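# Move steel strut channel from wall rack top to bench

## Task

Take the steel strut channel resting on the top arms of the wall rack and put it down lying on the work bench. The robot must not tip over or be left leaning; either of those means failure.

## Robot and tools

ROBOT. A Rainbow Robotics RB-Y1 simulated robot. It has a two-wheel base with rear casters that cannot drive sideways, a head with head_camera, two arms each with a five-finger hand and a wrist camera (left_wrist_camera, right_wrist_camera), and a torso. The torso has a folding leg (squat), a hip shift, a forward lean (pitch) and a yaw. The base is 0.58 m wide, extends 0.10 m ahead of the wheel axle and 0.57 m behind it, and sweeps a 0.58 m radius when spinning in place. A loose object may occasionally get nudged by something else.

FRAMES. All positions are in metres. The base frame has its origin on the floor between the drive wheels, with x forward, y to the left and z up. The chest, left_hand and right_hand readings use this frame. Each hand point sits 0.045 m in front of its palm. On that point, +z runs along the straight fingers and +y points out of the palm. +x runs across the palm: on the right hand away from the thumb, on the left hand toward it. base_odometry is in the odometry frame, which is the base frame at scene start. It counts only wheel turns, so wheel slip shows up as travel. Its heading is in rad, positive to the left, from -3.142 to 3.142.

TOOL move. Each call performs one action. The action keys are "base", "joints" and "min_time_s", or "target" (optionally with "min_time_s"). "target" cannot be combined with base or joints.
- "base" is an object {"x_m_s", "turn_rad_s", "for_s"}. These are velocities, not positions: forward speed in m/s (|v| 0.005 to 1.5, or 0) and leftward turn rate in rad/s (|w| 0.02 to 1.509, or 0). They are held for for_s seconds (0.1 to 5) and then the base brakes. Any velocity left out counts as 0. Distance covered is about speed × for_s. Acceleration is about 0.4 m/s² (0.5 rad/s² for turns), and the base may take up to 3 s to come to rest.
- "joints" is a single object that maps joint names to absolute target angles in rad. It covers both arms, the torso and the head. The main ranges are: torso_squat_rad 0 to 1.2; torso_shift_rad -0.3 to 0.6; torso_pitch_rad -0.2 to 1.4 (positive bows forward); torso_yaw_rad -1.5 to 1.5 (positive is left; raise both shoulder rolls by at least 0.2 rad outward first). The arm joints are shoulder_pitch ±2.356 (negative swings the arm forward and up), left_shoulder_roll 0 to 3.141 and right_shoulder_roll -3.141 to 0 (both outward), shoulder_yaw ±2.094, elbow -2.617 to 0.01, forearm_roll ±3.141, wrist_pitch -1.57 to 1.919, and hand_roll ±2.705. head_pan_rad is ±0.523 and head_tilt_rad is -0.35 to 1.57 (positive looks down). The torso also has combined limits: squat+shift ≤ 1.52; squat−shift+pitch ≤ 1.57; shift+0.5pitch−0.4squat ≤ 0.7; shift+0.3pitch−0.5squat ≤ 0.39. Finger keys use a -1 to 1 scale where +1 is open and -1 is closed: <side>_hand_little, _ring, _middle, _index, _thumb_bend, and _thumb_turn (-1 puts the thumb opposite the fingers). <side>_hand_force_limit (-1 to 1) is a setting for the stopping force: about 0 to 10 N, or 15 N for the thumb. <side>_hand_speed (-0.96 to 1) is also a setting. The scene starts with force_limit 0 and speed -0.8. For a gentle grip, use a speed of -0.94 or below. A wrap grip fits objects about 0.035 to 0.065 m thick. A closed hand holds only about 0.3 kg.
- "target" is an absolute hand pose in the base frame: {"side": "left"|"right", "x", "y", "z" (m, -3 to 3), "quat_wxyz"}, written the same way the hand lines print it. The pose is solved once into joint angles, so the hand travels along an arc. Break long moves into short steps.
- "min_time_s" (0.1 to 8) is the shortest duration for the arm, head and torso motions.
- "cameras" is a list drawn from head_camera, left_wrist_camera, right_wrist_camera and "all".
- "blocking" defaults to true, which waits until everything stops. With false, the call returns within about 0.5 s.
A move with no action returns just the state and images.

OTHER TOOLS. wait {seconds 0 to 10, cameras} lets time pass without sending any command. stop {cameras} brakes all of your motions. zoom_image {camera, region [x0,y0,x1,y1] in pixels, at most 504×504} enlarges part of the latest image (head_camera is 896x504). show_instructions displays the reference pages. finished_scene {scene: 1} ends the scene for good, and the channel must still be lying on the bench afterwards.

RESULTS. The "move" line reads done, or gives the most serious status. left_hand_status and right_hand_status read reached (within 10 mm and 2°), short (with the remaining distance), or refused (with a reason). Other status words:
- off_target: the joint rested away from its goal.
- contact_stop: the torso only.
- time_out.
- limit_stop_at_<name>: a body guard acted.
- not_followed: the arm-collision check held the command back.
- torque_fault: a 10 s freeze.
- limit_stop_at_motor_heat.
Any stop you did not command cancels the rest of the calls in your reply. <side>_hand_stopped_by gives one word per motor, in the order little, ring, middle, index, thumb_bend, thumb_turn. The word is moving, target, force, stalled or fault. The *_load_n values are fingertip forces in N, positive when pushed open; when they fall to about 0, the grip has been lost. lidar_m lists 12 sectors of 30°: the 1st is straight ahead, then they go counter-clockwise. It measures at a height of 0.23 m. motor_effort gives wheel effort in %; a high value at rest means the base is pushing against something. The output also includes joint torques, external torques, wrist force and torque, and motor temperatures (watch for MOTOR HOT at 65 °C; a fault occurs at 80 °C).

CAUTIONS.
- Do not drive fast into the rack, the bench or walls. The base does not stop on contact and can tip the robot.
- Keep the channel's weight close to the body. Bend and rise slowly, especially with the arms out in front and carrying the load.
- Avoid stopping hard while driving.
- Never let the two arms collide or press against each other. That includes closing one hand on the other hand's fingers.
- Do not let the channel drop, slam or fall far. Do not drop it while it is still moving.
- Keep all wheels on the floor. Stay inside the torso limits.
- Finish with the robot upright and not leaning.

Each tool is called after "Request:" as name(argument=value, ...) on one line, values as JSON.

Reference images:

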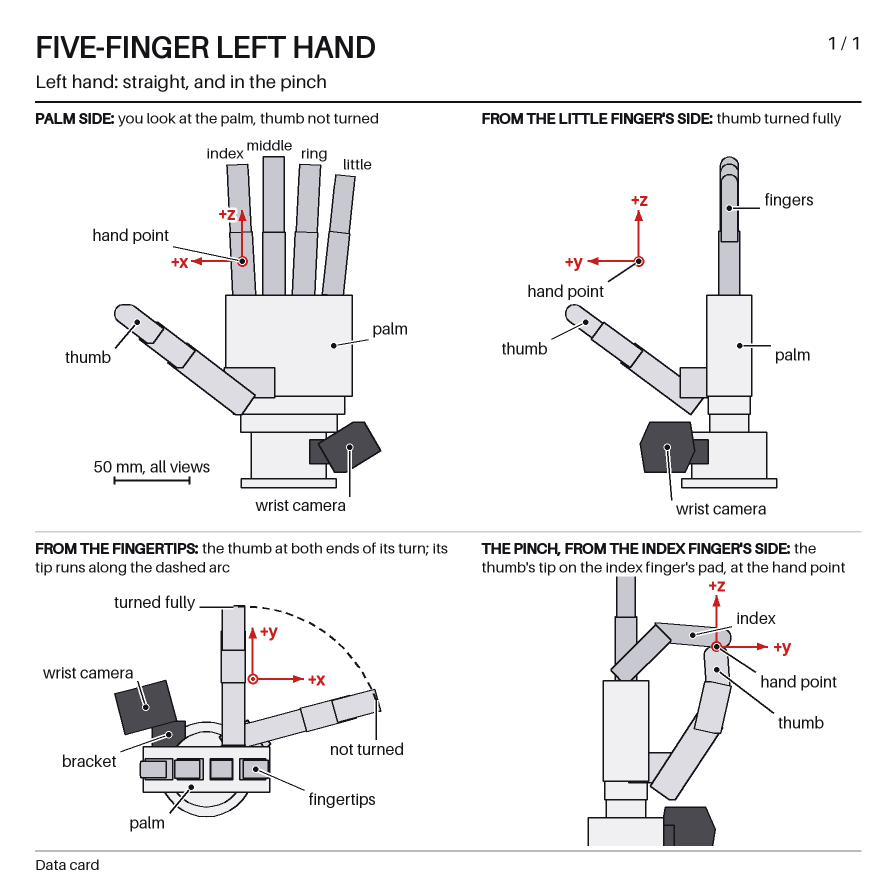

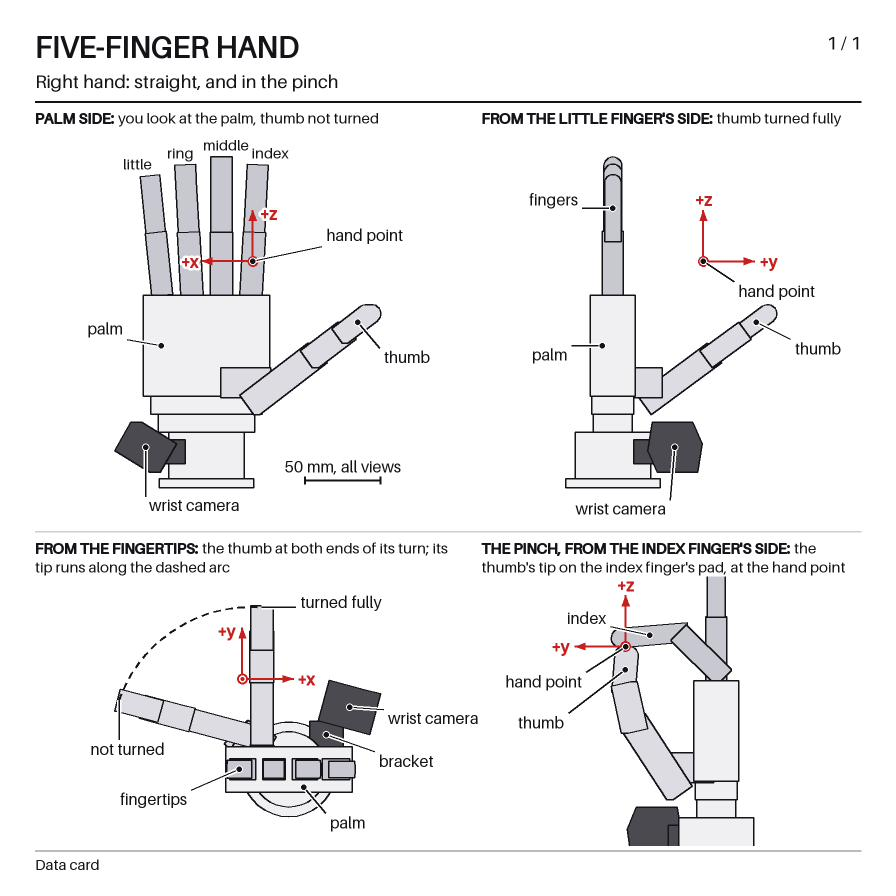

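## Session

Request:
move()

Scene clock: 0.00 s.
Joint torques (N m): no reading
External joint torques (N m): no reading
Motor temperatures (°C): left_arm=[43 39 36 42 39 46 45] | right_arm=[37 38 36 41 36 41 44]
Wrist force (N): no reading
Wrist torque (N m): no reading
Wrist force, peak (N): no reading
base_odometry: x=+0.000 y=+0.000 heading=+0.000
lidar_m: 2.31 2.33 2.47 2.26 2.30 2.88 3.14 3.19 2.54 1.93 2.01 2.91
base_status: not commanded
joint_positions: torso_squat_rad=+0.350 torso_shift_rad=+0.000 torso_pitch_rad=+0.000 torso_yaw_rad=+0.000 left_shoulder_pitch_rad=+0.020 left_shoulder_roll_rad=+0.000 left_shoulder_yaw_rad=-0.009 left_elbow_rad=-0.142 left_forearm_roll_rad=-0.021 left_wrist_pitch_rad=+0.034 left_hand_roll_rad=-0.006 right_shoulder_pitch_rad=-0.016 right_shoulder_roll_rad=-0.014 right_shoulder_yaw_rad=-0.035 right_elbow_rad=-0.134 right_forearm_roll_rad=+0.034 right_wrist_pitch_rad=+0.022 right_hand_roll_rad=-0.013 head_pan_rad=+0.000 head_tilt_rad=+0.400 left_hand_little=+1.000 left_hand_ring=+1.000 left_hand_middle=+1.000 left_hand_index=+1.000 left_hand_thumb_turn=+1.000 left_hand_thumb_bend=+1.000 left_hand_force_limit=+0.000 left_hand_speed=-0.800 right_hand_little=+1.000 right_hand_ring=+1.000 right_hand_middle=+1.000 right_hand_index=+1.000 right_hand_thumb_turn=+1.000 right_hand_thumb_bend=+1.000 right_hand_force_limit=+0.000 right_hand_speed=-0.800
joint_status: not commanded
wheel_motors_off: 0
left_hand_stopped_by: target,target,target,target,target,target
right_hand_stopped_by: target,target,target,target,target,target
left_little_load_n: 0.0
left_ring_load_n: 0.0
left_middle_load_n: 0.0
left_index_load_n: 0.0
left_thumb_bend_load_n: 0.0
left_thumb_turn_load_n: 0.0
right_little_load_n: 0.0
right_ring_load_n: 0.0
right_middle_load_n: 0.0
right_index_load_n: 0.0
right_thumb_bend_load_n: 0.0
right_thumb_turn_load_n: 0.0
motor_effort: left_wheel=+1 right_wheel=+1
chest: x=-0.2280 y=+0.0007 z=+1.2475 quat_wxyz=(+1.000, +0.000, +0.000, +0.000) (m; base frame)
left_hand: x=-0.2381 y=+0.1916 z=+0.5120 quat_wxyz=(+0.032, -0.696, +0.716, -0.031) (m; base frame)
right_hand: x=-0.2097 y=-0.2022 z=+0.5118 quat_wxyz=(+0.039, -0.703, +0.708, -0.051) (m; base frame)
pictures: head_camera, left_wrist_camera, right_wrist_camera

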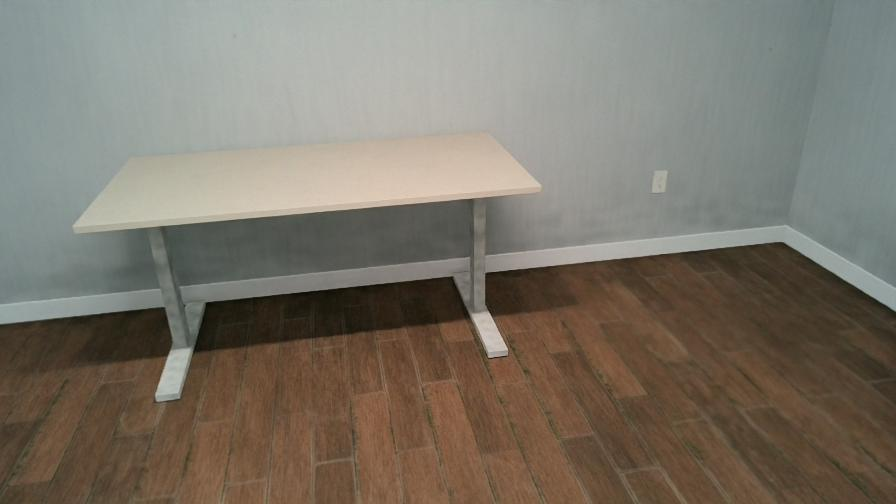

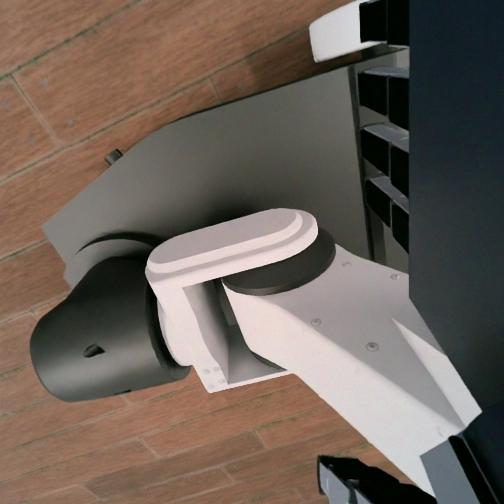

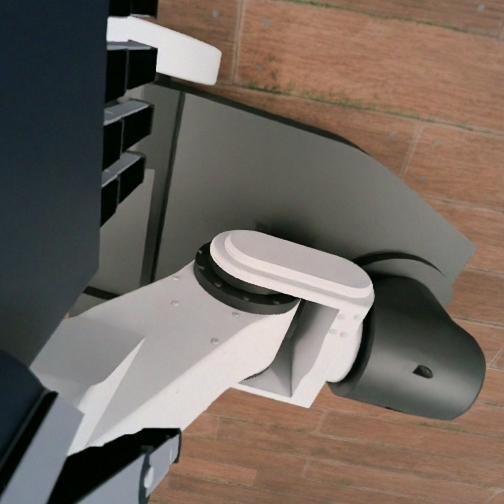

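Request:
move(joints={"head_pan_rad": -0.52, "head_tilt_rad": 0.15}, cameras=["head_camera"])

Request:
move(joints={"head_pan_rad": 0.52, "head_tilt_rad": 0.15}, cameras=["head_camera"])

Scene clock: 4.23 s.
Joint torques (N m): left_arm=[-1.19 -0.6 0.66 -0.25 -0.1 -0.3 -0.13] | right_arm=[-1.97 -1.42 0.56 -0.12 -0.04 -0.27 0.13]
External joint torques (N m): left_arm=[-0.03 -0.68 0.65 -0.21 -0.11 -0.04 -0.13] | right_arm=[-0.11 -0.55 0.58 0.14 -0.07 0.01 0.13]
Wrist force (N): left_arm=[-0.8 11.8 6.5] | right_arm=[-2.8 3.6 5.3]
Wrist torque (N m): left_arm=[0.83 0.84 -0.19] | right_arm=[0.06 0.36 -0.30]
Wrist force, peak (N): left_arm=[-0.9 12.1 6.7] | right_arm=[-2.8 3.4 5.7]
move: done
base_odometry: x=+0.000 y=+0.000 heading=+0.000
lidar_m: 2.29 2.32 2.47 2.26 2.30 2.91 3.15 3.19 2.57 1.91 2.03 2.92
base_status: not commanded
joint_positions: torso_squat_rad=+0.350 torso_shift_rad=+0.000 torso_pitch_rad=+0.000 torso_yaw_rad=+0.000 left_shoulder_pitch_rad=+0.020 left_shoulder_roll_rad=+0.000 left_shoulder_yaw_rad=-0.009 left_elbow_rad=-0.142 left_forearm_roll_rad=-0.021 left_wrist_pitch_rad=+0.034 left_hand_roll_rad=-0.006 right_shoulder_pitch_rad=-0.016 right_shoulder_roll_rad=-0.014 right_shoulder_yaw_rad=-0.035 right_elbow_rad=-0.134 right_forearm_roll_rad=+0.034 right_wrist_pitch_rad=+0.022 right_hand_roll_rad=-0.013 head_pan_rad=-0.520 head_tilt_rad=+0.150 left_hand_little=+1.000 left_hand_ring=+1.000 left_hand_middle=+1.000 left_hand_index=+1.000 left_hand_thumb_turn=+1.000 left_hand_thumb_bend=+1.000 left_hand_force_limit=+0.000 left_hand_speed=-0.800 right_hand_little=+1.000 right_hand_ring=+1.000 right_hand_middle=+1.000 right_hand_index=+1.000 right_hand_thumb_turn=+1.000 right_hand_thumb_bend=+1.000 right_hand_force_limit=+0.000 right_hand_speed=-0.800
joint_status: all done
wheel_motors_off: 0
left_hand_stopped_by: target,target,target,target,target,target
right_hand_stopped_by: target,target,target,target,target,target
left_little_load_n: 0.0
left_ring_load_n: 0.0
left_middle_load_n: 0.0
left_index_load_n: 0.0
left_thumb_bend_load_n: 0.0
left_thumb_turn_load_n: 0.0
right_little_load_n: 0.0
right_ring_load_n: 0.0
right_middle_load_n: 0.0
right_index_load_n: 0.0
right_thumb_bend_load_n: 0.0
right_thumb_turn_load_n: 0.0
motor_effort: left_wheel=+1(1) right_wheel=+2(2)
chest: x=-0.2280 y=+0.0007 z=+1.2475 quat_wxyz=(+1.000, +0.000, +0.000, +0.000) (m; base frame)
left_hand: x=-0.2381 y=+0.1916 z=+0.5120 quat_wxyz=(+0.032, -0.696, +0.716, -0.031) (m; base frame)
right_hand: x=-0.2097 y=-0.2022 z=+0.5118 quat_wxyz=(+0.039, -0.703, +0.708, -0.051) (m; base frame)
pictures: head_camera

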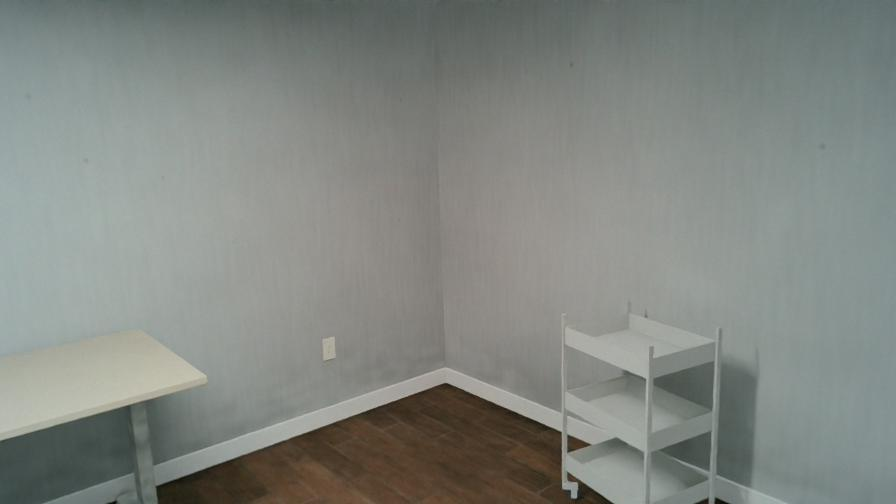

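Scene clock: 5.60 s.
Joint torques (N m): left_arm=[-1.71 -0.52 0.85 -0.22 -0.12 -0.17 -0.07] | right_arm=[-1.7 -1.48 0.62 -0.38 -0.01 -0.31 0.08]
External joint torques (N m): left_arm=[-0.54 -0.6 0.85 -0.17 -0.13 0.09 -0.07] | right_arm=[0.16 -0.61 0.63 -0.12 -0.04 -0.03 0.09]
Wrist force (N): left_arm=[-1.0 11.8 6.6] | right_arm=[-2.4 3.2 5.5]
Wrist torque (N m): left_arm=[0.83 0.88 -0.21] | right_arm=[0.02 0.26 -0.27]
Wrist force, peak (N): left_arm=[-1.0 12.1 6.7] | right_arm=[-2.7 3.5 5.9]
move: done
base_odometry: x=+0.000 y=+0.000 heading=+0.000
lidar_m: 2.31 2.33 2.45 2.27 2.31 2.87 3.15 3.20 2.56 1.92 2.03 2.92
base_status: not commanded
joint_positions: torso_squat_rad=+0.350 torso_shift_rad=+0.000 torso_pitch_rad=+0.000 torso_yaw_rad=+0.000 left_shoulder_pitch_rad=+0.020 left_shoulder_roll_rad=+0.000 left_shoulder_yaw_rad=-0.009 left_elbow_rad=-0.142 left_forearm_roll_rad=-0.021 left_wrist_pitch_rad=+0.034 left_hand_roll_rad=-0.006 right_shoulder_pitch_rad=-0.016 right_shoulder_roll_rad=-0.014 right_shoulder_yaw_rad=-0.035 right_elbow_rad=-0.134 right_forearm_roll_rad=+0.034 right_wrist_pitch_rad=+0.022 right_hand_roll_rad=-0.013 head_pan_rad=+0.520 head_tilt_rad=+0.150 left_hand_little=+1.000 left_hand_ring=+1.000 left_hand_middle=+1.000 left_hand_index=+1.000 left_hand_thumb_turn=+1.000 left_hand_thumb_bend=+1.000 left_hand_force_limit=+0.000 left_hand_speed=-0.800 right_hand_little=+1.000 right_hand_ring=+1.000 right_hand_middle=+1.000 right_hand_index=+1.000 right_hand_thumb_turn=+1.000 right_hand_thumb_bend=+1.000 right_hand_force_limit=+0.000 right_hand_speed=-0.800
joint_status: all done
wheel_motors_off: 0
left_hand_stopped_by: target,target,target,target,target,target
right_hand_stopped_by: target,target,target,target,target,target
left_little_load_n: 0.0
left_ring_load_n: 0.0
left_middle_load_n: 0.0
left_index_load_n: 0.0
left_thumb_bend_load_n: 0.0
left_thumb_turn_load_n: 0.0
right_little_load_n: 0.0
right_ring_load_n: 0.0
right_middle_load_n: 0.0
right_index_load_n: 0.0
right_thumb_bend_load_n: 0.0
right_thumb_turn_load_n: 0.5
motor_effort: left_wheel=+0(1) right_wheel=+2(2)
chest: x=-0.2280 y=+0.0007 z=+1.2475 quat_wxyz=(+1.000, +0.000, +0.000, +0.000) (m; base frame)
left_hand: x=-0.2381 y=+0.1916 z=+0.5120 quat_wxyz=(+0.032, -0.696, +0.716, -0.031) (m; base frame)
right_hand: x=-0.2097 y=-0.2022 z=+0.5118 quat_wxyz=(+0.039, -0.703, +0.708, -0.051) (m; base frame)
pictures: head_camera

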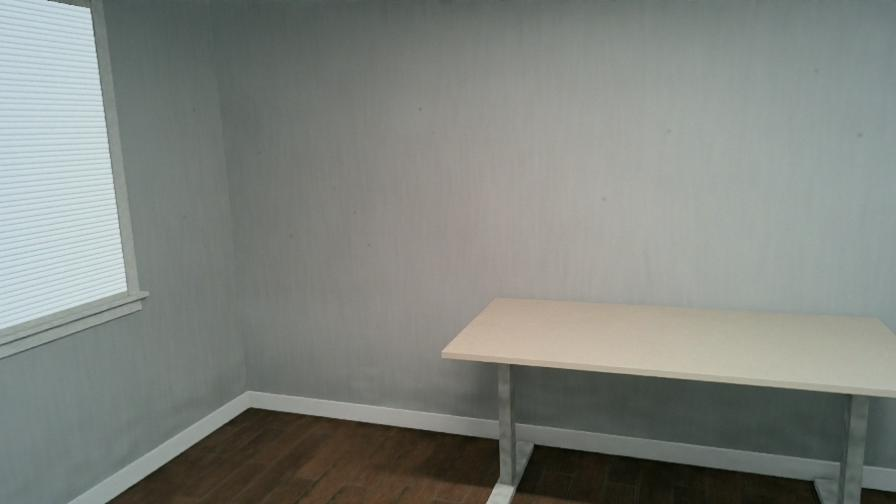

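Request:
move(base={"turn_rad_s": -0.8, "for_s": 2.0}, joints={"head_pan_rad": 0, "head_tilt_rad": 0.1}, cameras=["head_camera"])

Request:
move(base={"turn_rad_s": -0.8, "for_s": 1.5}, cameras=["head_camera"])

Scene clock: 12.40 s.
Joint torques (N m): left_arm=[-1.66 -0.01 0.81 0.02 -0.14 -0.31 -0.03] | right_arm=[-1.78 -1.4 0.47 -0.4 -0.03 -0.31 0.13]
External joint torques (N m): left_arm=[-0.5 -0.09 0.81 0.06 -0.15 -0.05 -0.03] | right_arm=[0.08 -0.53 0.49 -0.14 -0.05 -0.03 0.13]
Wrist force (N): left_arm=[-1.1 11.5 6.7] | right_arm=[-2.5 3.0 5.3]
Wrist torque (N m): left_arm=[0.75 0.90 -0.21] | right_arm=[-0.02 0.30 -0.27]
Wrist force, peak (N): left_arm=[-1.0 12.1 6.6] | right_arm=[-2.8 3.3 5.9]
move: done
base_odometry: x=+0.000 y=+0.000 heading=-1.600
lidar_m: 1.90 2.03 2.30 2.30 2.35 2.48 2.28 2.30 2.83 3.13 3.17 2.56
base_status: done (sent for 2 of 2 s)
joint_positions: torso_squat_rad=+0.350 torso_shift_rad=+0.000 torso_pitch_rad=+0.000 torso_yaw_rad=+0.000 left_shoulder_pitch_rad=+0.020 left_shoulder_roll_rad=+0.000 left_shoulder_yaw_rad=-0.009 left_elbow_rad=-0.142 left_forearm_roll_rad=-0.021 left_wrist_pitch_rad=+0.034 left_hand_roll_rad=-0.006 right_shoulder_pitch_rad=-0.016 right_shoulder_roll_rad=-0.014 right_shoulder_yaw_rad=-0.035 right_elbow_rad=-0.134 right_forearm_roll_rad=+0.034 right_wrist_pitch_rad=+0.022 right_hand_roll_rad=-0.013 head_pan_rad=+0.000 head_tilt_rad=+0.100 left_hand_little=+1.000 left_hand_ring=+1.000 left_hand_middle=+1.000 left_hand_index=+1.000 left_hand_thumb_turn=+1.000 left_hand_thumb_bend=+1.000 left_hand_force_limit=+0.000 left_hand_speed=-0.800 right_hand_little=+1.000 right_hand_ring=+1.000 right_hand_middle=+1.000 right_hand_index=+1.000 right_hand_thumb_turn=+1.000 right_hand_thumb_bend=+1.000 right_hand_force_limit=+0.000 right_hand_speed=-0.800
joint_status: all done
wheel_motors_off: 0
left_hand_stopped_by: target,target,target,target,target,target
right_hand_stopped_by: target,target,target,target,target,target
left_little_load_n: 0.0
left_ring_load_n: 0.0
left_middle_load_n: -0.5
left_index_load_n: 0.0
left_thumb_bend_load_n: 0.0
left_thumb_turn_load_n: 0.0
right_little_load_n: 0.0
right_ring_load_n: 0.0
right_middle_load_n: 0.0
right_index_load_n: 0.0
right_thumb_bend_load_n: 0.0
right_thumb_turn_load_n: 0.0
motor_effort: left_wheel=+5(23) right_wheel=+1(41)
chest: x=-0.2280 y=+0.0007 z=+1.2475 quat_wxyz=(+1.000, +0.000, +0.000, +0.000) (m; base frame)
left_hand: x=-0.2381 y=+0.1917 z=+0.5120 quat_wxyz=(+0.032, -0.696, +0.716, -0.031) (m; base frame)
right_hand: x=-0.2097 y=-0.2022 z=+0.5118 quat_wxyz=(+0.039, -0.703, +0.708, -0.051) (m; base frame)
pictures: head_camera

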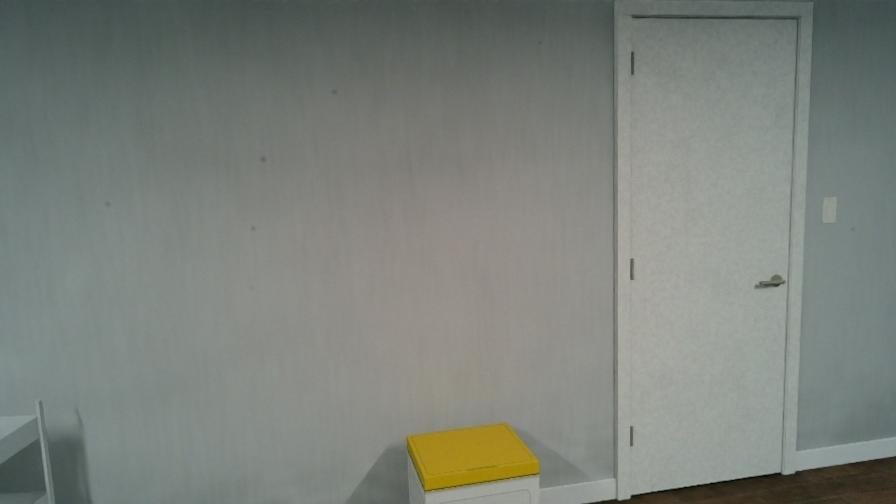

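Scene clock: 15.87 s.
Joint torques (N m): left_arm=[-1.31 0.06 0.71 -0.11 -0.18 -0.16 -0.17] | right_arm=[-1.56 -1.17 0.64 -0.31 0.04 -0.28 0.15]
External joint torques (N m): left_arm=[-0.15 -0.02 0.71 -0.07 -0.19 0.1 -0.17] | right_arm=[0.31 -0.3 0.66 -0.05 0.01 0 0.15]
Wrist force (N): left_arm=[-0.9 11.4 6.4] | right_arm=[-2.3 2.9 5.3]
Wrist torque (N m): left_arm=[0.76 0.84 -0.18] | right_arm=[-0.04 0.25 -0.23]
Wrist force, peak (N): left_arm=[-0.9 12.2 6.6] | right_arm=[-2.5 3.8 5.8]
move: done
base_odometry: x=+0.000 y=+0.000 heading=-2.724
lidar_m: 3.14 2.66 1.91 2.04 2.11 2.33 2.32 2.63 2.29 2.29 2.65 3.12
base_status: done (sent for 1.5 of 1.5 s)
joint_positions: torso_squat_rad=+0.350 torso_shift_rad=+0.000 torso_pitch_rad=+0.000 torso_yaw_rad=+0.000 left_shoulder_pitch_rad=+0.020 left_shoulder_roll_rad=+0.000 left_shoulder_yaw_rad=-0.009 left_elbow_rad=-0.142 left_forearm_roll_rad=-0.021 left_wrist_pitch_rad=+0.034 left_hand_roll_rad=-0.006 right_shoulder_pitch_rad=-0.016 right_shoulder_roll_rad=-0.014 right_shoulder_yaw_rad=-0.035 right_elbow_rad=-0.134 right_forearm_roll_rad=+0.034 right_wrist_pitch_rad=+0.022 right_hand_roll_rad=-0.013 head_pan_rad=+0.000 head_tilt_rad=+0.100 left_hand_little=+1.000 left_hand_ring=+1.000 left_hand_middle=+1.000 left_hand_index=+1.000 left_hand_thumb_turn=+1.000 left_hand_thumb_bend=+1.000 left_hand_force_limit=+0.000 left_hand_speed=-0.800 right_hand_little=+1.000 right_hand_ring=+1.000 right_hand_middle=+1.000 right_hand_index=+1.000 right_hand_thumb_turn=+1.000 right_hand_thumb_bend=+1.000 right_hand_force_limit=+0.000 right_hand_speed=-0.800
joint_status: not commanded
wheel_motors_off: 0
left_hand_stopped_by: target,target,target,target,target,target
right_hand_stopped_by: target,target,target,target,target,target
left_little_load_n: 0.0
left_ring_load_n: 0.0
left_middle_load_n: 0.0
left_index_load_n: 0.0
left_thumb_bend_load_n: 0.0
left_thumb_turn_load_n: 0.0
right_little_load_n: 0.0
right_ring_load_n: 0.0
right_middle_load_n: 0.0
right_index_load_n: 0.0
right_thumb_bend_load_n: 0.0
right_thumb_turn_load_n: 0.0
motor_effort: left_wheel=+6(22) right_wheel=+1(20)
chest: x=-0.2280 y=+0.0007 z=+1.2475 quat_wxyz=(+1.000, +0.000, +0.000, +0.000) (m; base frame)
left_hand: x=-0.2381 y=+0.1917 z=+0.5120 quat_wxyz=(+0.032, -0.696, +0.716, -0.031) (m; base frame)
right_hand: x=-0.2097 y=-0.2022 z=+0.5118 quat_wxyz=(+0.039, -0.703, +0.708, -0.051) (m; base frame)
pictures: head_camera

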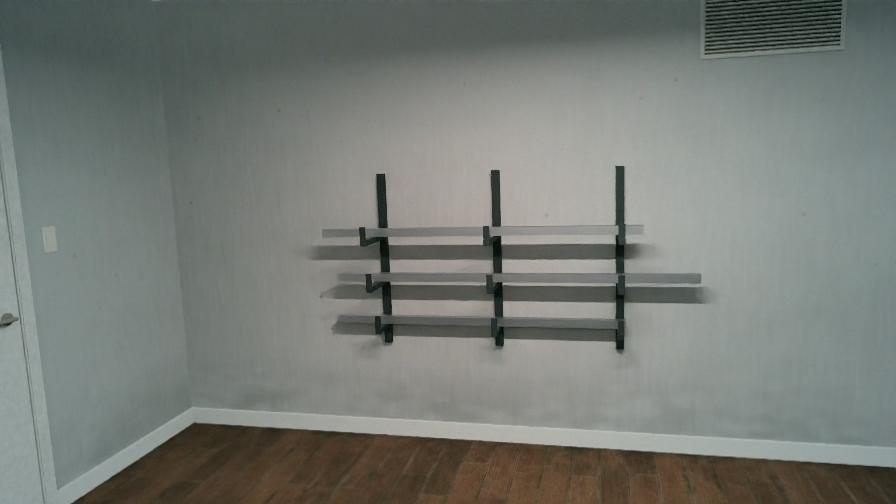

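Request:
zoom_image(camera="head_camera", region=[300, 150, 720, 370])

Scaled by 1.200 from the camera's 896x504 image, which has a finer 1280x720 frame.

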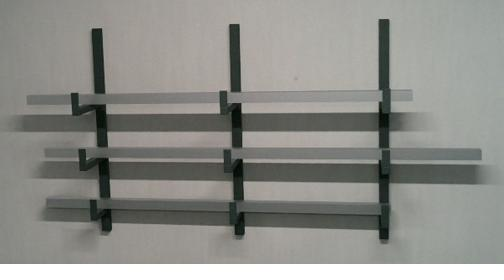

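Request:
move(base={"turn_rad_s": -0.4, "for_s": 0.95}, cameras=["head_camera"])

Scene clock: 30.40 s.
Joint torques (N m): left_arm=[-1.36 -0.37 0.11 -0.35 -0.11 -0.18 0.01] | right_arm=[-1.61 -1.06 0.52 -0.18 0.01 -0.32 0.08]
External joint torques (N m): left_arm=[-0.2 -0.45 0.1 -0.31 -0.12 0.09 0.01] | right_arm=[0.25 -0.19 0.54 0.08 -0.02 -0.05 0.08]
Wrist force (N): left_arm=[-0.8 11.8 6.5] | right_arm=[-2.3 3.4 5.8]
Wrist torque (N m): left_arm=[0.83 0.84 -0.21] | right_arm=[-0.01 0.27 -0.22]
Wrist force, peak (N): left_arm=[-1.0 11.9 6.9] | right_arm=[-2.7 3.7 5.8]
move: done
base_odometry: x=+0.000 y=+0.000 heading=-3.110
lidar_m: 3.13 3.18 2.53 1.91 2.04 2.91 2.30 2.34 2.46 2.28 2.31 2.91
base_status: done (sent for 0.97 of 0.97 s)
joint_positions: torso_squat_rad=+0.350 torso_shift_rad=+0.000 torso_pitch_rad=+0.000 torso_yaw_rad=+0.000 left_shoulder_pitch_rad=+0.020 left_shoulder_roll_rad=+0.000 left_shoulder_yaw_rad=-0.009 left_elbow_rad=-0.142 left_forearm_roll_rad=-0.021 left_wrist_pitch_rad=+0.034 left_hand_roll_rad=-0.006 right_shoulder_pitch_rad=-0.016 right_shoulder_roll_rad=-0.014 right_shoulder_yaw_rad=-0.035 right_elbow_rad=-0.134 right_forearm_roll_rad=+0.034 right_wrist_pitch_rad=+0.022 right_hand_roll_rad=-0.013 head_pan_rad=+0.000 head_tilt_rad=+0.100 left_hand_little=+1.000 left_hand_ring=+1.000 left_hand_middle=+1.000 left_hand_index=+1.000 left_hand_thumb_turn=+1.000 left_hand_thumb_bend=+1.000 left_hand_force_limit=+0.000 left_hand_speed=-0.800 right_hand_little=+1.000 right_hand_ring=+1.000 right_hand_middle=+1.000 right_hand_index=+1.000 right_hand_thumb_turn=+1.000 right_hand_thumb_bend=+1.000 right_hand_force_limit=+0.000 right_hand_speed=-0.800
joint_status: not commanded
wheel_motors_off: 0
left_hand_stopped_by: target,target,target,target,target,target
right_hand_stopped_by: target,target,target,target,target,target
left_little_load_n: 0.0
left_ring_load_n: 0.0
left_middle_load_n: 0.0
left_index_load_n: 0.0
left_thumb_bend_load_n: 0.0
left_thumb_turn_load_n: 0.0
right_little_load_n: 0.0
right_ring_load_n: 0.0
right_middle_load_n: 0.0
right_index_load_n: 0.0
right_thumb_bend_load_n: 0.0
right_thumb_turn_load_n: 0.0
motor_effort: left_wheel=+6(21) right_wheel=+1(20)
chest: x=-0.2280 y=+0.0007 z=+1.2475 quat_wxyz=(+1.000, +0.000, +0.000, +0.000) (m; base frame)
left_hand: x=-0.2381 y=+0.1917 z=+0.5120 quat_wxyz=(+0.032, -0.696, +0.716, -0.031) (m; base frame)
right_hand: x=-0.2097 y=-0.2022 z=+0.5118 quat_wxyz=(+0.039, -0.703, +0.708, -0.051) (m; base frame)
pictures: head_camera

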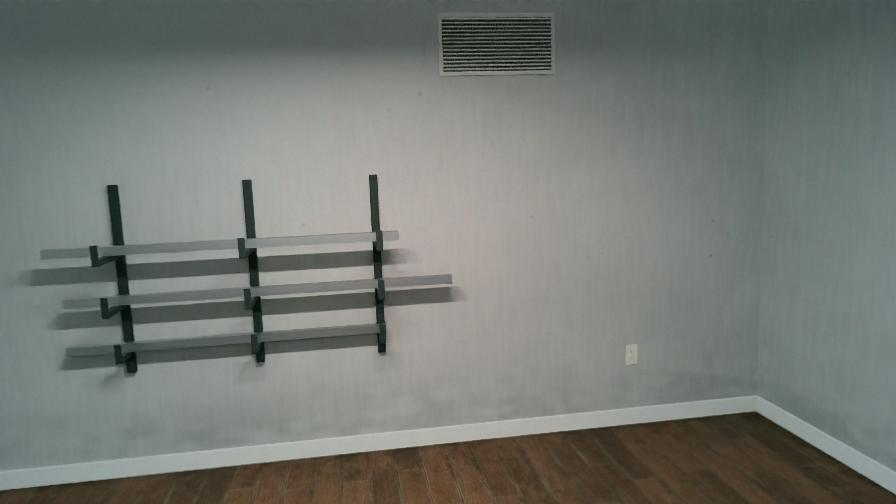

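Request:
move(base={"turn_rad_s": 0.3, "for_s": 0.82})

Request:
move(base={"x_m_s": 0.4, "for_s": 3.5}, cameras=["head_camera"])

Scene clock: 62.13 s.
Joint torques (N m): left_arm=[-1.59 -0.34 0.65 0.08 -0.19 -0.35 -0.05] | right_arm=[-1.8 -1.24 0.92 -0.2 -0.01 -0.27 0.14]
External joint torques (N m): left_arm=[-0.43 -0.42 0.65 0.13 -0.2 -0.09 -0.05] | right_arm=[0.07 -0.37 0.94 0.07 -0.04 0.01 0.14]
Wrist force (N): left_arm=[-1.0 11.9 6.6] | right_arm=[-2.5 2.9 5.2]
Wrist torque (N m): left_arm=[0.82 0.88 -0.21] | right_arm=[-0.04 0.29 -0.28]
Wrist force, peak (N): left_arm=[-0.9 12.0 6.8] | right_arm=[-2.4 3.0 6.2]
move: done
base_odometry: x=+0.000 y=+0.000 heading=-2.861
lidar_m: 3.13 2.93 1.92 2.32 2.05 2.30 2.36 2.88 2.30 2.29 2.48 3.17
base_status: done (sent for 0.83 of 0.83 s)
joint_positions: torso_squat_rad=+0.350 torso_shift_rad=+0.000 torso_pitch_rad=+0.000 torso_yaw_rad=+0.000 left_shoulder_pitch_rad=+0.020 left_shoulder_roll_rad=+0.000 left_shoulder_yaw_rad=-0.009 left_elbow_rad=-0.142 left_forearm_roll_rad=-0.021 left_wrist_pitch_rad=+0.034 left_hand_roll_rad=-0.006 right_shoulder_pitch_rad=-0.016 right_shoulder_roll_rad=-0.014 right_shoulder_yaw_rad=-0.035 right_elbow_rad=-0.134 right_forearm_roll_rad=+0.034 right_wrist_pitch_rad=+0.022 right_hand_roll_rad=-0.013 head_pan_rad=+0.000 head_tilt_rad=+0.100 left_hand_little=+1.000 left_hand_ring=+1.000 left_hand_middle=+1.000 left_hand_index=+1.000 left_hand_thumb_turn=+1.000 left_hand_thumb_bend=+1.000 left_hand_force_limit=+0.000 left_hand_speed=-0.800 right_hand_little=+1.000 right_hand_ring=+1.000 right_hand_middle=+1.000 right_hand_index=+1.000 right_hand_thumb_turn=+1.000 right_hand_thumb_bend=+1.000 right_hand_force_limit=+0.000 right_hand_speed=-0.800
joint_status: not commanded
wheel_motors_off: 0
left_hand_stopped_by: target,target,target,target,target,target
right_hand_stopped_by: target,target,target,target,target,target
left_little_load_n: 0.0
left_ring_load_n: 0.0
left_middle_load_n: 0.0
left_index_load_n: 0.0
left_thumb_bend_load_n: 0.0
left_thumb_turn_load_n: 0.0
right_little_load_n: 0.0
right_ring_load_n: -0.5
right_middle_load_n: 0.5
right_index_load_n: 0.0
right_thumb_bend_load_n: 0.0
right_thumb_turn_load_n: 0.0
motor_effort: left_wheel=-6(20) right_wheel=+0(22)
chest: x=-0.2280 y=+0.0007 z=+1.2475 quat_wxyz=(+1.000, +0.000, +0.000, +0.000) (m; base frame)
left_hand: x=-0.2381 y=+0.1917 z=+0.5120 quat_wxyz=(+0.032, -0.696, +0.716, -0.031) (m; base frame)
right_hand: x=-0.2097 y=-0.2022 z=+0.5118 quat_wxyz=(+0.039, -0.703, +0.708, -0.051) (m; base frame)
pictures: none

Scene clock: 67.17 s.
Joint torques (N m): left_arm=[-0.67 -0.25 0.68 -0.15 -0.01 -0.24 -0.07] | right_arm=[-1.15 -1.21 0.89 -0.22 0.07 -0.44 0.04]
External joint torques (N m): left_arm=[0.49 -0.34 0.68 -0.11 -0.02 0.02 -0.07] | right_arm=[0.71 -0.35 0.91 0.05 0.04 -0.16 0.04]
Wrist force (N): left_arm=[-0.9 11.5 6.5] | right_arm=[-2.7 2.9 5.4]
Wrist torque (N m): left_arm=[0.79 0.87 -0.19] | right_arm=[-0.07 0.35 -0.28]
Wrist force, peak (N): left_arm=[-1.1 12.2 6.7] | right_arm=[-2.8 3.6 5.6]
move: done
base_odometry: x=-1.346 y=-0.387 heading=-2.862
lidar_m: 1.74 1.90 2.15 1.82 1.83 2.84 3.65 3.12 2.50 2.48 2.22 1.75
base_status: done (sent for 3.5 of 3.5 s)
joint_positions: torso_squat_rad=+0.350 torso_shift_rad=+0.000 torso_pitch_rad=+0.000 torso_yaw_rad=+0.000 left_shoulder_pitch_rad=+0.020 left_shoulder_roll_rad=+0.000 left_shoulder_yaw_rad=-0.009 left_elbow_rad=-0.142 left_forearm_roll_rad=-0.021 left_wrist_pitch_rad=+0.034 left_hand_roll_rad=-0.006 right_shoulder_pitch_rad=-0.016 right_shoulder_roll_rad=-0.014 right_shoulder_yaw_rad=-0.035 right_elbow_rad=-0.134 right_forearm_roll_rad=+0.034 right_wrist_pitch_rad=+0.022 right_hand_roll_rad=-0.013 head_pan_rad=+0.000 head_tilt_rad=+0.100 left_hand_little=+1.000 left_hand_ring=+1.000 left_hand_middle=+1.000 left_hand_index=+1.000 left_hand_thumb_turn=+1.000 left_hand_thumb_bend=+1.000 left_hand_force_limit=+0.000 left_hand_speed=-0.800 right_hand_little=+1.000 right_hand_ring=+1.000 right_hand_middle=+1.000 right_hand_index=+1.000 right_hand_thumb_turn=+1.000 right_hand_thumb_bend=+1.000 right_hand_force_limit=+0.000 right_hand_speed=-0.800
joint_status: not commanded
wheel_motors_off: 0
left_hand_stopped_by: target,target,target,target,target,target
right_hand_stopped_by: target,target,target,target,target,target
left_little_load_n: 0.0
left_ring_load_n: 0.0
left_middle_load_n: 0.0
left_index_load_n: 0.0
left_thumb_bend_load_n: -0.5
left_thumb_turn_load_n: 0.0
right_little_load_n: 0.0
right_ring_load_n: 0.0
right_middle_load_n: 0.0
right_index_load_n: 0.0
right_thumb_bend_load_n: 0.0
right_thumb_turn_load_n: 0.0
motor_effort: left_wheel=-7(22) right_wheel=+9(52)
chest: x=-0.2280 y=+0.0007 z=+1.2475 quat_wxyz=(+1.000, +0.000, +0.000, +0.000) (m; base frame)
left_hand: x=-0.2380 y=+0.1917 z=+0.5120 quat_wxyz=(+0.032, -0.696, +0.716, -0.031) (m; base frame)
right_hand: x=-0.2096 y=-0.2022 z=+0.5118 quat_wxyz=(+0.039, -0.703, +0.708, -0.051) (m; base frame)
pictures: head_camera

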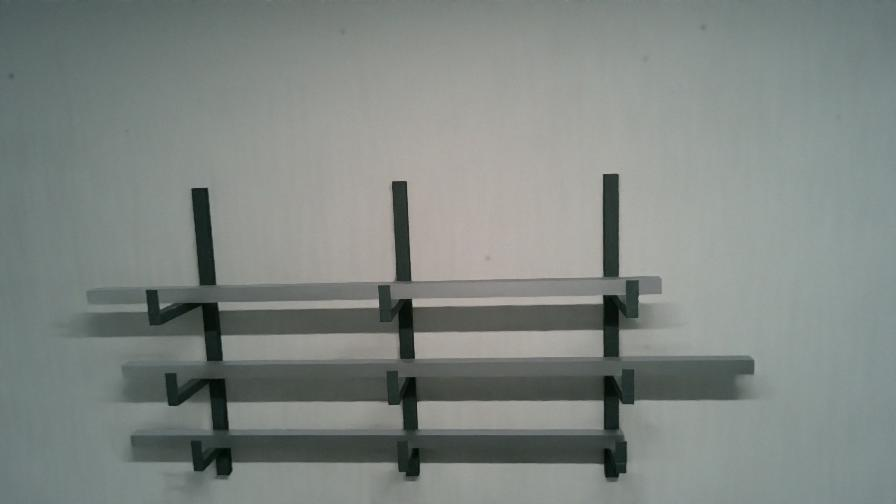

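Request:
zoom_image(camera="head_camera", region=[60, 170, 480, 400])

Request:
zoom_image(camera="head_camera", region=[340, 170, 760, 400])

Scaled by 1.200 from the camera's 896x504 image, which has a finer 1280x720 frame.

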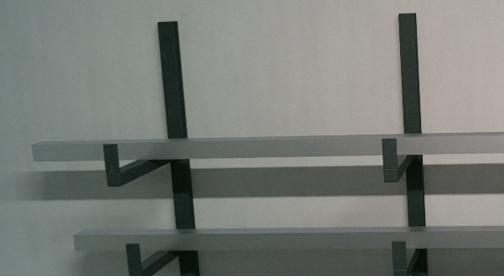

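Scaled by 1.200 from the camera's 896x504 image, which has a finer 1280x720 frame.

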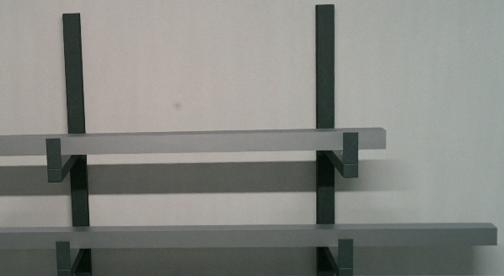

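Request:
move(base={"turn_rad_s": -0.2, "for_s": 0.45}, joints={"head_tilt_rad": 0.25}, cameras=["head_camera"])

Scene clock: 154.67 s.
Joint torques (N m): left_arm=[-1.2 -0.12 0.36 -0.3 -0.01 -0.45 0.11] | right_arm=[-1.45 -1.36 0.68 -0.18 -0.02 -0.42 0.11]
External joint torques (N m): left_arm=[-0.04 -0.2 0.36 -0.26 -0.02 -0.19 0.11] | right_arm=[0.42 -0.49 0.69 0.09 -0.05 -0.14 0.11]
Wrist force (N): left_arm=[-1.2 11.8 6.5] | right_arm=[-2.4 2.9 5.3]
Wrist torque (N m): left_arm=[0.82 0.90 -0.23] | right_arm=[-0.05 0.27 -0.25]
Wrist force, peak (N): left_arm=[-0.9 11.9 6.9] | right_arm=[-2.7 3.1 5.9]
move: done
base_odometry: x=-1.346 y=-0.387 heading=-2.954
lidar_m: 1.74 1.85 2.19 2.12 1.82 2.99 3.67 3.38 2.55 2.47 2.39 1.79
base_status: done (sent for 0.47 of 0.47 s)
joint_positions: torso_squat_rad=+0.350 torso_shift_rad=+0.000 torso_pitch_rad=+0.000 torso_yaw_rad=+0.000 left_shoulder_pitch_rad=+0.020 left_shoulder_roll_rad=+0.000 left_shoulder_yaw_rad=-0.009 left_elbow_rad=-0.142 left_forearm_roll_rad=-0.021 left_wrist_pitch_rad=+0.034 left_hand_roll_rad=-0.006 right_shoulder_pitch_rad=-0.016 right_shoulder_roll_rad=-0.014 right_shoulder_yaw_rad=-0.035 right_elbow_rad=-0.134 right_forearm_roll_rad=+0.034 right_wrist_pitch_rad=+0.022 right_hand_roll_rad=-0.013 head_pan_rad=+0.000 head_tilt_rad=+0.250 left_hand_little=+1.000 left_hand_ring=+1.000 left_hand_middle=+1.000 left_hand_index=+1.000 left_hand_thumb_turn=+1.000 left_hand_thumb_bend=+1.000 left_hand_force_limit=+0.000 left_hand_speed=-0.800 right_hand_little=+1.000 right_hand_ring=+1.000 right_hand_middle=+1.000 right_hand_index=+1.000 right_hand_thumb_turn=+1.000 right_hand_thumb_bend=+1.000 right_hand_force_limit=+0.000 right_hand_speed=-0.800
joint_status: all done
wheel_motors_off: 0
left_hand_stopped_by: target,target,target,target,target,target
right_hand_stopped_by: target,target,target,target,target,target
left_little_load_n: 0.0
left_ring_load_n: 0.0
left_middle_load_n: 0.0
left_index_load_n: 0.0
left_thumb_bend_load_n: 0.0
left_thumb_turn_load_n: 0.0
right_little_load_n: 0.0
right_ring_load_n: 0.0
right_middle_load_n: 0.0
right_index_load_n: 0.0
right_thumb_bend_load_n: 0.0
right_thumb_turn_load_n: 0.0
motor_effort: left_wheel=+0(21) right_wheel=-11(43)
chest: x=-0.2280 y=+0.0007 z=+1.2475 quat_wxyz=(+1.000, +0.000, +0.000, +0.000) (m; base frame)
left_hand: x=-0.2380 y=+0.1917 z=+0.5120 quat_wxyz=(+0.032, -0.696, +0.716, -0.031) (m; base frame)
right_hand: x=-0.2096 y=-0.2022 z=+0.5118 quat_wxyz=(+0.039, -0.703, +0.708, -0.052) (m; base frame)
pictures: head_camera

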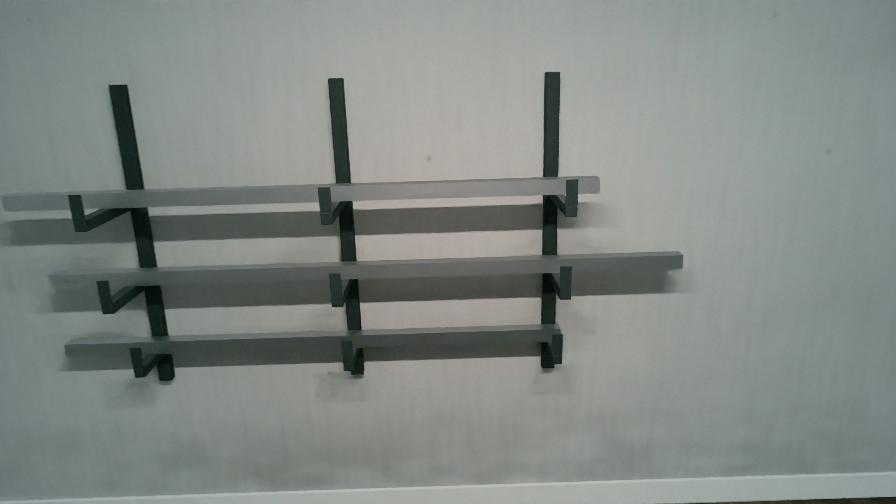

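Request:
move(base={"turn_rad_s": 0.4, "for_s": 1.32})

Request:
move(base={"x_m_s": 0.4, "for_s": 1.74})

Request:
move(base={"turn_rad_s": -0.4, "for_s": 1.32}, joints={"head_tilt_rad": 0.3}, cameras=["head_camera"])

Scene clock: 170.13 s.
Joint torques (N m): left_arm=[-1.05 -0.21 0.37 -0.18 -0.02 -0.12 -0.03] | right_arm=[-1.56 -1.15 0.71 -0.28 -0.01 -0.38 0.14]
External joint torques (N m): left_arm=[0.12 -0.3 0.37 -0.14 -0.03 0.15 -0.03] | right_arm=[0.31 -0.29 0.73 -0.01 -0.04 -0.1 0.14]
Wrist force (N): left_arm=[-0.9 11.8 6.6] | right_arm=[-2.7 3.1 5.5]
Wrist torque (N m): left_arm=[0.81 0.86 -0.20] | right_arm=[-0.02 0.35 -0.26]
Wrist force, peak (N): left_arm=[-1.0 12.1 6.7] | right_arm=[-3.1 3.6 5.6]
move: done
base_odometry: x=-1.346 y=-0.387 heading=-2.421
lidar_m: 1.85 2.17 2.12 1.82 2.85 3.67 3.36 2.54 2.48 2.37 1.79 1.75
base_status: done (sent for 1.33 of 1.33 s)
joint_positions: torso_squat_rad=+0.350 torso_shift_rad=+0.000 torso_pitch_rad=+0.000 torso_yaw_rad=+0.000 left_shoulder_pitch_rad=+0.020 left_shoulder_roll_rad=+0.000 left_shoulder_yaw_rad=-0.009 left_elbow_rad=-0.142 left_forearm_roll_rad=-0.021 left_wrist_pitch_rad=+0.034 left_hand_roll_rad=-0.006 right_shoulder_pitch_rad=-0.016 right_shoulder_roll_rad=-0.014 right_shoulder_yaw_rad=-0.035 right_elbow_rad=-0.134 right_forearm_roll_rad=+0.034 right_wrist_pitch_rad=+0.022 right_hand_roll_rad=-0.013 head_pan_rad=+0.000 head_tilt_rad=+0.250 left_hand_little=+1.000 left_hand_ring=+1.000 left_hand_middle=+1.000 left_hand_index=+1.000 left_hand_thumb_turn=+1.000 left_hand_thumb_bend=+1.000 left_hand_force_limit=+0.000 left_hand_speed=-0.800 right_hand_little=+1.000 right_hand_ring=+1.000 right_hand_middle=+1.000 right_hand_index=+1.000 right_hand_thumb_turn=+1.000 right_hand_thumb_bend=+1.000 right_hand_force_limit=+0.000 right_hand_speed=-0.800
joint_status: not commanded
wheel_motors_off: 0
left_hand_stopped_by: target,target,target,target,target,target
right_hand_stopped_by: target,target,target,target,target,target
left_little_load_n: 0.0
left_ring_load_n: 0.0
left_middle_load_n: 0.0
left_index_load_n: 0.0
left_thumb_bend_load_n: 0.0
left_thumb_turn_load_n: 0.0
right_little_load_n: 0.0
right_ring_load_n: 0.0
right_middle_load_n: 0.0
right_index_load_n: 0.0
right_thumb_bend_load_n: 0.0
right_thumb_turn_load_n: 0.0
motor_effort: left_wheel=+0(23) right_wheel=+7(42)
chest: x=-0.2280 y=+0.0007 z=+1.2475 quat_wxyz=(+1.000, +0.000, +0.000, +0.000) (m; base frame)
left_hand: x=-0.2380 y=+0.1917 z=+0.5120 quat_wxyz=(+0.032, -0.696, +0.716, -0.031) (m; base frame)
right_hand: x=-0.2096 y=-0.2022 z=+0.5118 quat_wxyz=(+0.039, -0.703, +0.708, -0.051) (m; base frame)
pictures: none

Scene clock: 173.40 s.
Joint torques (N m): left_arm=[-0.77 -0.26 0.61 -0.39 0.12 -0.29 0.02] | right_arm=[-1.19 -1.1 0.51 -0.16 -0.08 -0.37 0.22]
External joint torques (N m): left_arm=[0.39 -0.34 0.61 -0.34 0.11 -0.03 0.02] | right_arm=[0.67 -0.23 0.53 0.1 -0.1 -0.09 0.22]
Wrist force (N): left_arm=[-1.1 11.9 6.6] | right_arm=[-2.7 3.2 5.6]
Wrist torque (N m): left_arm=[0.85 0.88 -0.21] | right_arm=[-0.01 0.35 -0.24]
Wrist force, peak (N): left_arm=[-1.1 12.2 6.6] | right_arm=[-2.6 3.5 5.7]
move: done
base_odometry: x=-1.867 y=-0.844 heading=-2.421
lidar_m: 1.23 1.75 1.75 1.82 1.97 4.23 3.88 2.92 2.84 1.59 1.21 1.16
base_status: done (sent for 1.73 of 1.73 s)
joint_positions: torso_squat_rad=+0.350 torso_shift_rad=+0.000 torso_pitch_rad=+0.000 torso_yaw_rad=+0.000 left_shoulder_pitch_rad=+0.020 left_shoulder_roll_rad=+0.000 left_shoulder_yaw_rad=-0.009 left_elbow_rad=-0.142 left_forearm_roll_rad=-0.021 left_wrist_pitch_rad=+0.034 left_hand_roll_rad=-0.006 right_shoulder_pitch_rad=-0.016 right_shoulder_roll_rad=-0.014 right_shoulder_yaw_rad=-0.035 right_elbow_rad=-0.134 right_forearm_roll_rad=+0.034 right_wrist_pitch_rad=+0.022 right_hand_roll_rad=-0.013 head_pan_rad=+0.000 head_tilt_rad=+0.250 left_hand_little=+1.000 left_hand_ring=+1.000 left_hand_middle=+1.000 left_hand_index=+1.000 left_hand_thumb_turn=+1.000 left_hand_thumb_bend=+1.000 left_hand_force_limit=+0.000 left_hand_speed=-0.800 right_hand_little=+1.000 right_hand_ring=+1.000 right_hand_middle=+1.000 right_hand_index=+1.000 right_hand_thumb_turn=+1.000 right_hand_thumb_bend=+1.000 right_hand_force_limit=+0.000 right_hand_speed=-0.800
joint_status: not commanded
wheel_motors_off: 0
left_hand_stopped_by: target,target,target,target,target,target
right_hand_stopped_by: target,target,target,target,target,target
left_little_load_n: 0.0
left_ring_load_n: 0.0
left_middle_load_n: 0.0
left_index_load_n: -0.5
left_thumb_bend_load_n: 0.0
left_thumb_turn_load_n: 0.0
right_little_load_n: 0.0
right_ring_load_n: 0.0
right_middle_load_n: 0.0
right_index_load_n: 0.0
right_thumb_bend_load_n: 0.0
right_thumb_turn_load_n: 0.0
motor_effort: left_wheel=+2(24) right_wheel=-4(49)
chest: x=-0.2280 y=+0.0007 z=+1.2475 quat_wxyz=(+1.000, +0.000, +0.000, +0.000) (m; base frame)
left_hand: x=-0.2380 y=+0.1917 z=+0.5120 quat_wxyz=(+0.032, -0.696, +0.716, -0.031) (m; base frame)
right_hand: x=-0.2096 y=-0.2022 z=+0.5118 quat_wxyz=(+0.039, -0.703, +0.708, -0.051) (m; base frame)
pictures: none

Scene clock: 176.00 s.
Joint torques (N m): left_arm=[-0.52 -0.31 0.61 -0.11 -0.03 -0.33 -0.05] | right_arm=[-1.04 -1.4 0.53 -0.33 0.01 -0.28 0.21]
External joint torques (N m): left_arm=[0.65 -0.39 0.61 -0.07 -0.04 -0.07 -0.05] | right_arm=[0.83 -0.53 0.55 -0.07 -0.02 -0.01 0.21]
Wrist force (N): left_arm=[-1.2 11.7 6.4] | right_arm=[-2.5 3.3 5.5]
Wrist torque (N m): left_arm=[0.82 0.91 -0.22] | right_arm=[0.01 0.30 -0.26]
Wrist force, peak (N): left_arm=[-1.2 11.9 6.8] | right_arm=[-2.9 3.4 5.5]
move: done
base_odometry: x=-1.867 y=-0.844 heading=-2.954
lidar_m: 1.16 1.24 1.76 1.73 1.81 1.95 4.22 3.93 2.95 2.85 1.59 1.20
base_status: done (sent for 1.33 of 1.33 s)
joint_positions: torso_squat_rad=+0.350 torso_shift_rad=+0.000 torso_pitch_rad=+0.000 torso_yaw_rad=+0.000 left_shoulder_pitch_rad=+0.020 left_shoulder_roll_rad=+0.000 left_shoulder_yaw_rad=-0.009 left_elbow_rad=-0.142 left_forearm_roll_rad=-0.021 left_wrist_pitch_rad=+0.034 left_hand_roll_rad=-0.006 right_shoulder_pitch_rad=-0.016 right_shoulder_roll_rad=-0.014 right_shoulder_yaw_rad=-0.035 right_elbow_rad=-0.134 right_forearm_roll_rad=+0.034 right_wrist_pitch_rad=+0.022 right_hand_roll_rad=-0.013 head_pan_rad=+0.000 head_tilt_rad=+0.300 left_hand_little=+1.000 left_hand_ring=+1.000 left_hand_middle=+1.000 left_hand_index=+1.000 left_hand_thumb_turn=+1.000 left_hand_thumb_bend=+1.000 left_hand_force_limit=+0.000 left_hand_speed=-0.800 right_hand_little=+1.000 right_hand_ring=+1.000 right_hand_middle=+1.000 right_hand_index=+1.000 right_hand_thumb_turn=+1.000 right_hand_thumb_bend=+1.000 right_hand_force_limit=+0.000 right_hand_speed=-0.800
joint_status: all done
wheel_motors_off: 0
left_hand_stopped_by: target,target,target,target,target,target
right_hand_stopped_by: target,target,target,target,target,target
left_little_load_n: 0.0
left_ring_load_n: 0.0
left_middle_load_n: 0.0
left_index_load_n: 0.0
left_thumb_bend_load_n: 0.0
left_thumb_turn_load_n: 0.0
right_little_load_n: 0.0
right_ring_load_n: 0.0
right_middle_load_n: -0.5
right_index_load_n: 0.0
right_thumb_bend_load_n: 0.0
right_thumb_turn_load_n: 0.0
motor_effort: left_wheel=+5(20) right_wheel=+0(43)
chest: x=-0.2280 y=+0.0007 z=+1.2475 quat_wxyz=(+1.000, +0.000, +0.000, +0.000) (m; base frame)
left_hand: x=-0.2380 y=+0.1917 z=+0.5120 quat_wxyz=(+0.032, -0.696, +0.716, -0.031) (m; base frame)
right_hand: x=-0.2096 y=-0.2022 z=+0.5118 quat_wxyz=(+0.039, -0.703, +0.708, -0.051) (m; base frame)
pictures: head_camera

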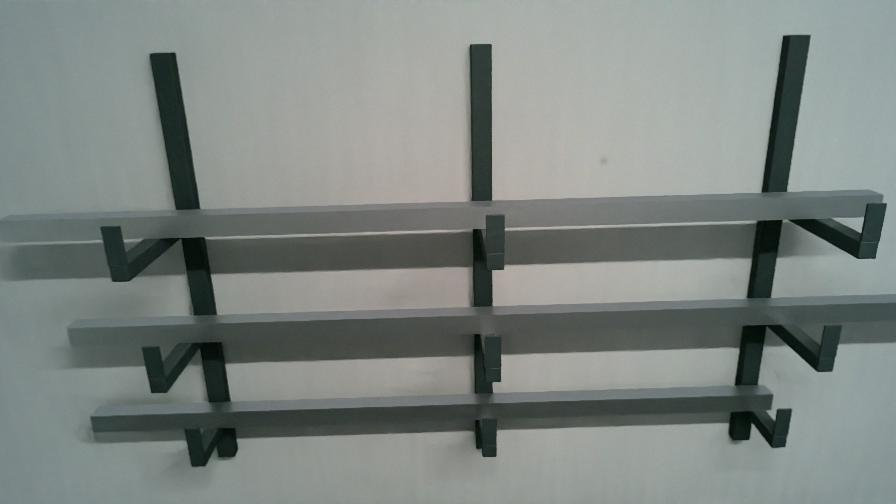

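Request:
zoom_image(camera="head_camera", region=[0, 180, 250, 320])

Request:
zoom_image(camera="head_camera", region=[700, 160, 896, 300])

Request:
zoom_image(camera="head_camera", region=[400, 180, 600, 320])

Scaled by 2.016 from the camera's 896x504 image, which has a finer 1280x720 frame.

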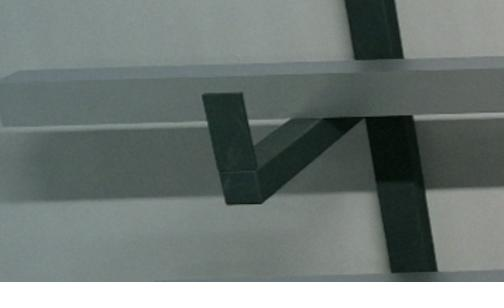

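Scaled by 2.571 from the camera's 896x504 image, which has a finer 1280x720 frame.

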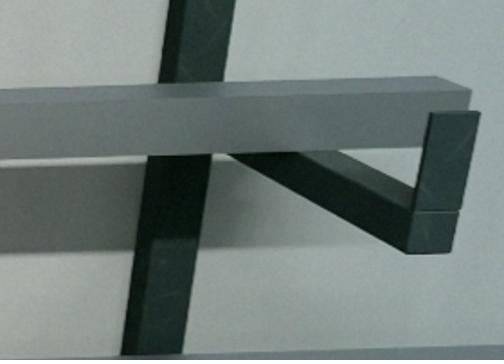

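Scaled by 2.520 from the camera's 896x504 image, which has a finer 1280x720 frame.

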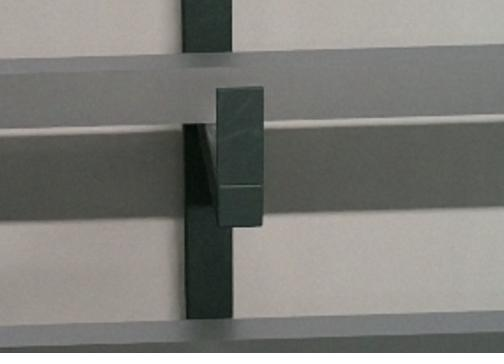

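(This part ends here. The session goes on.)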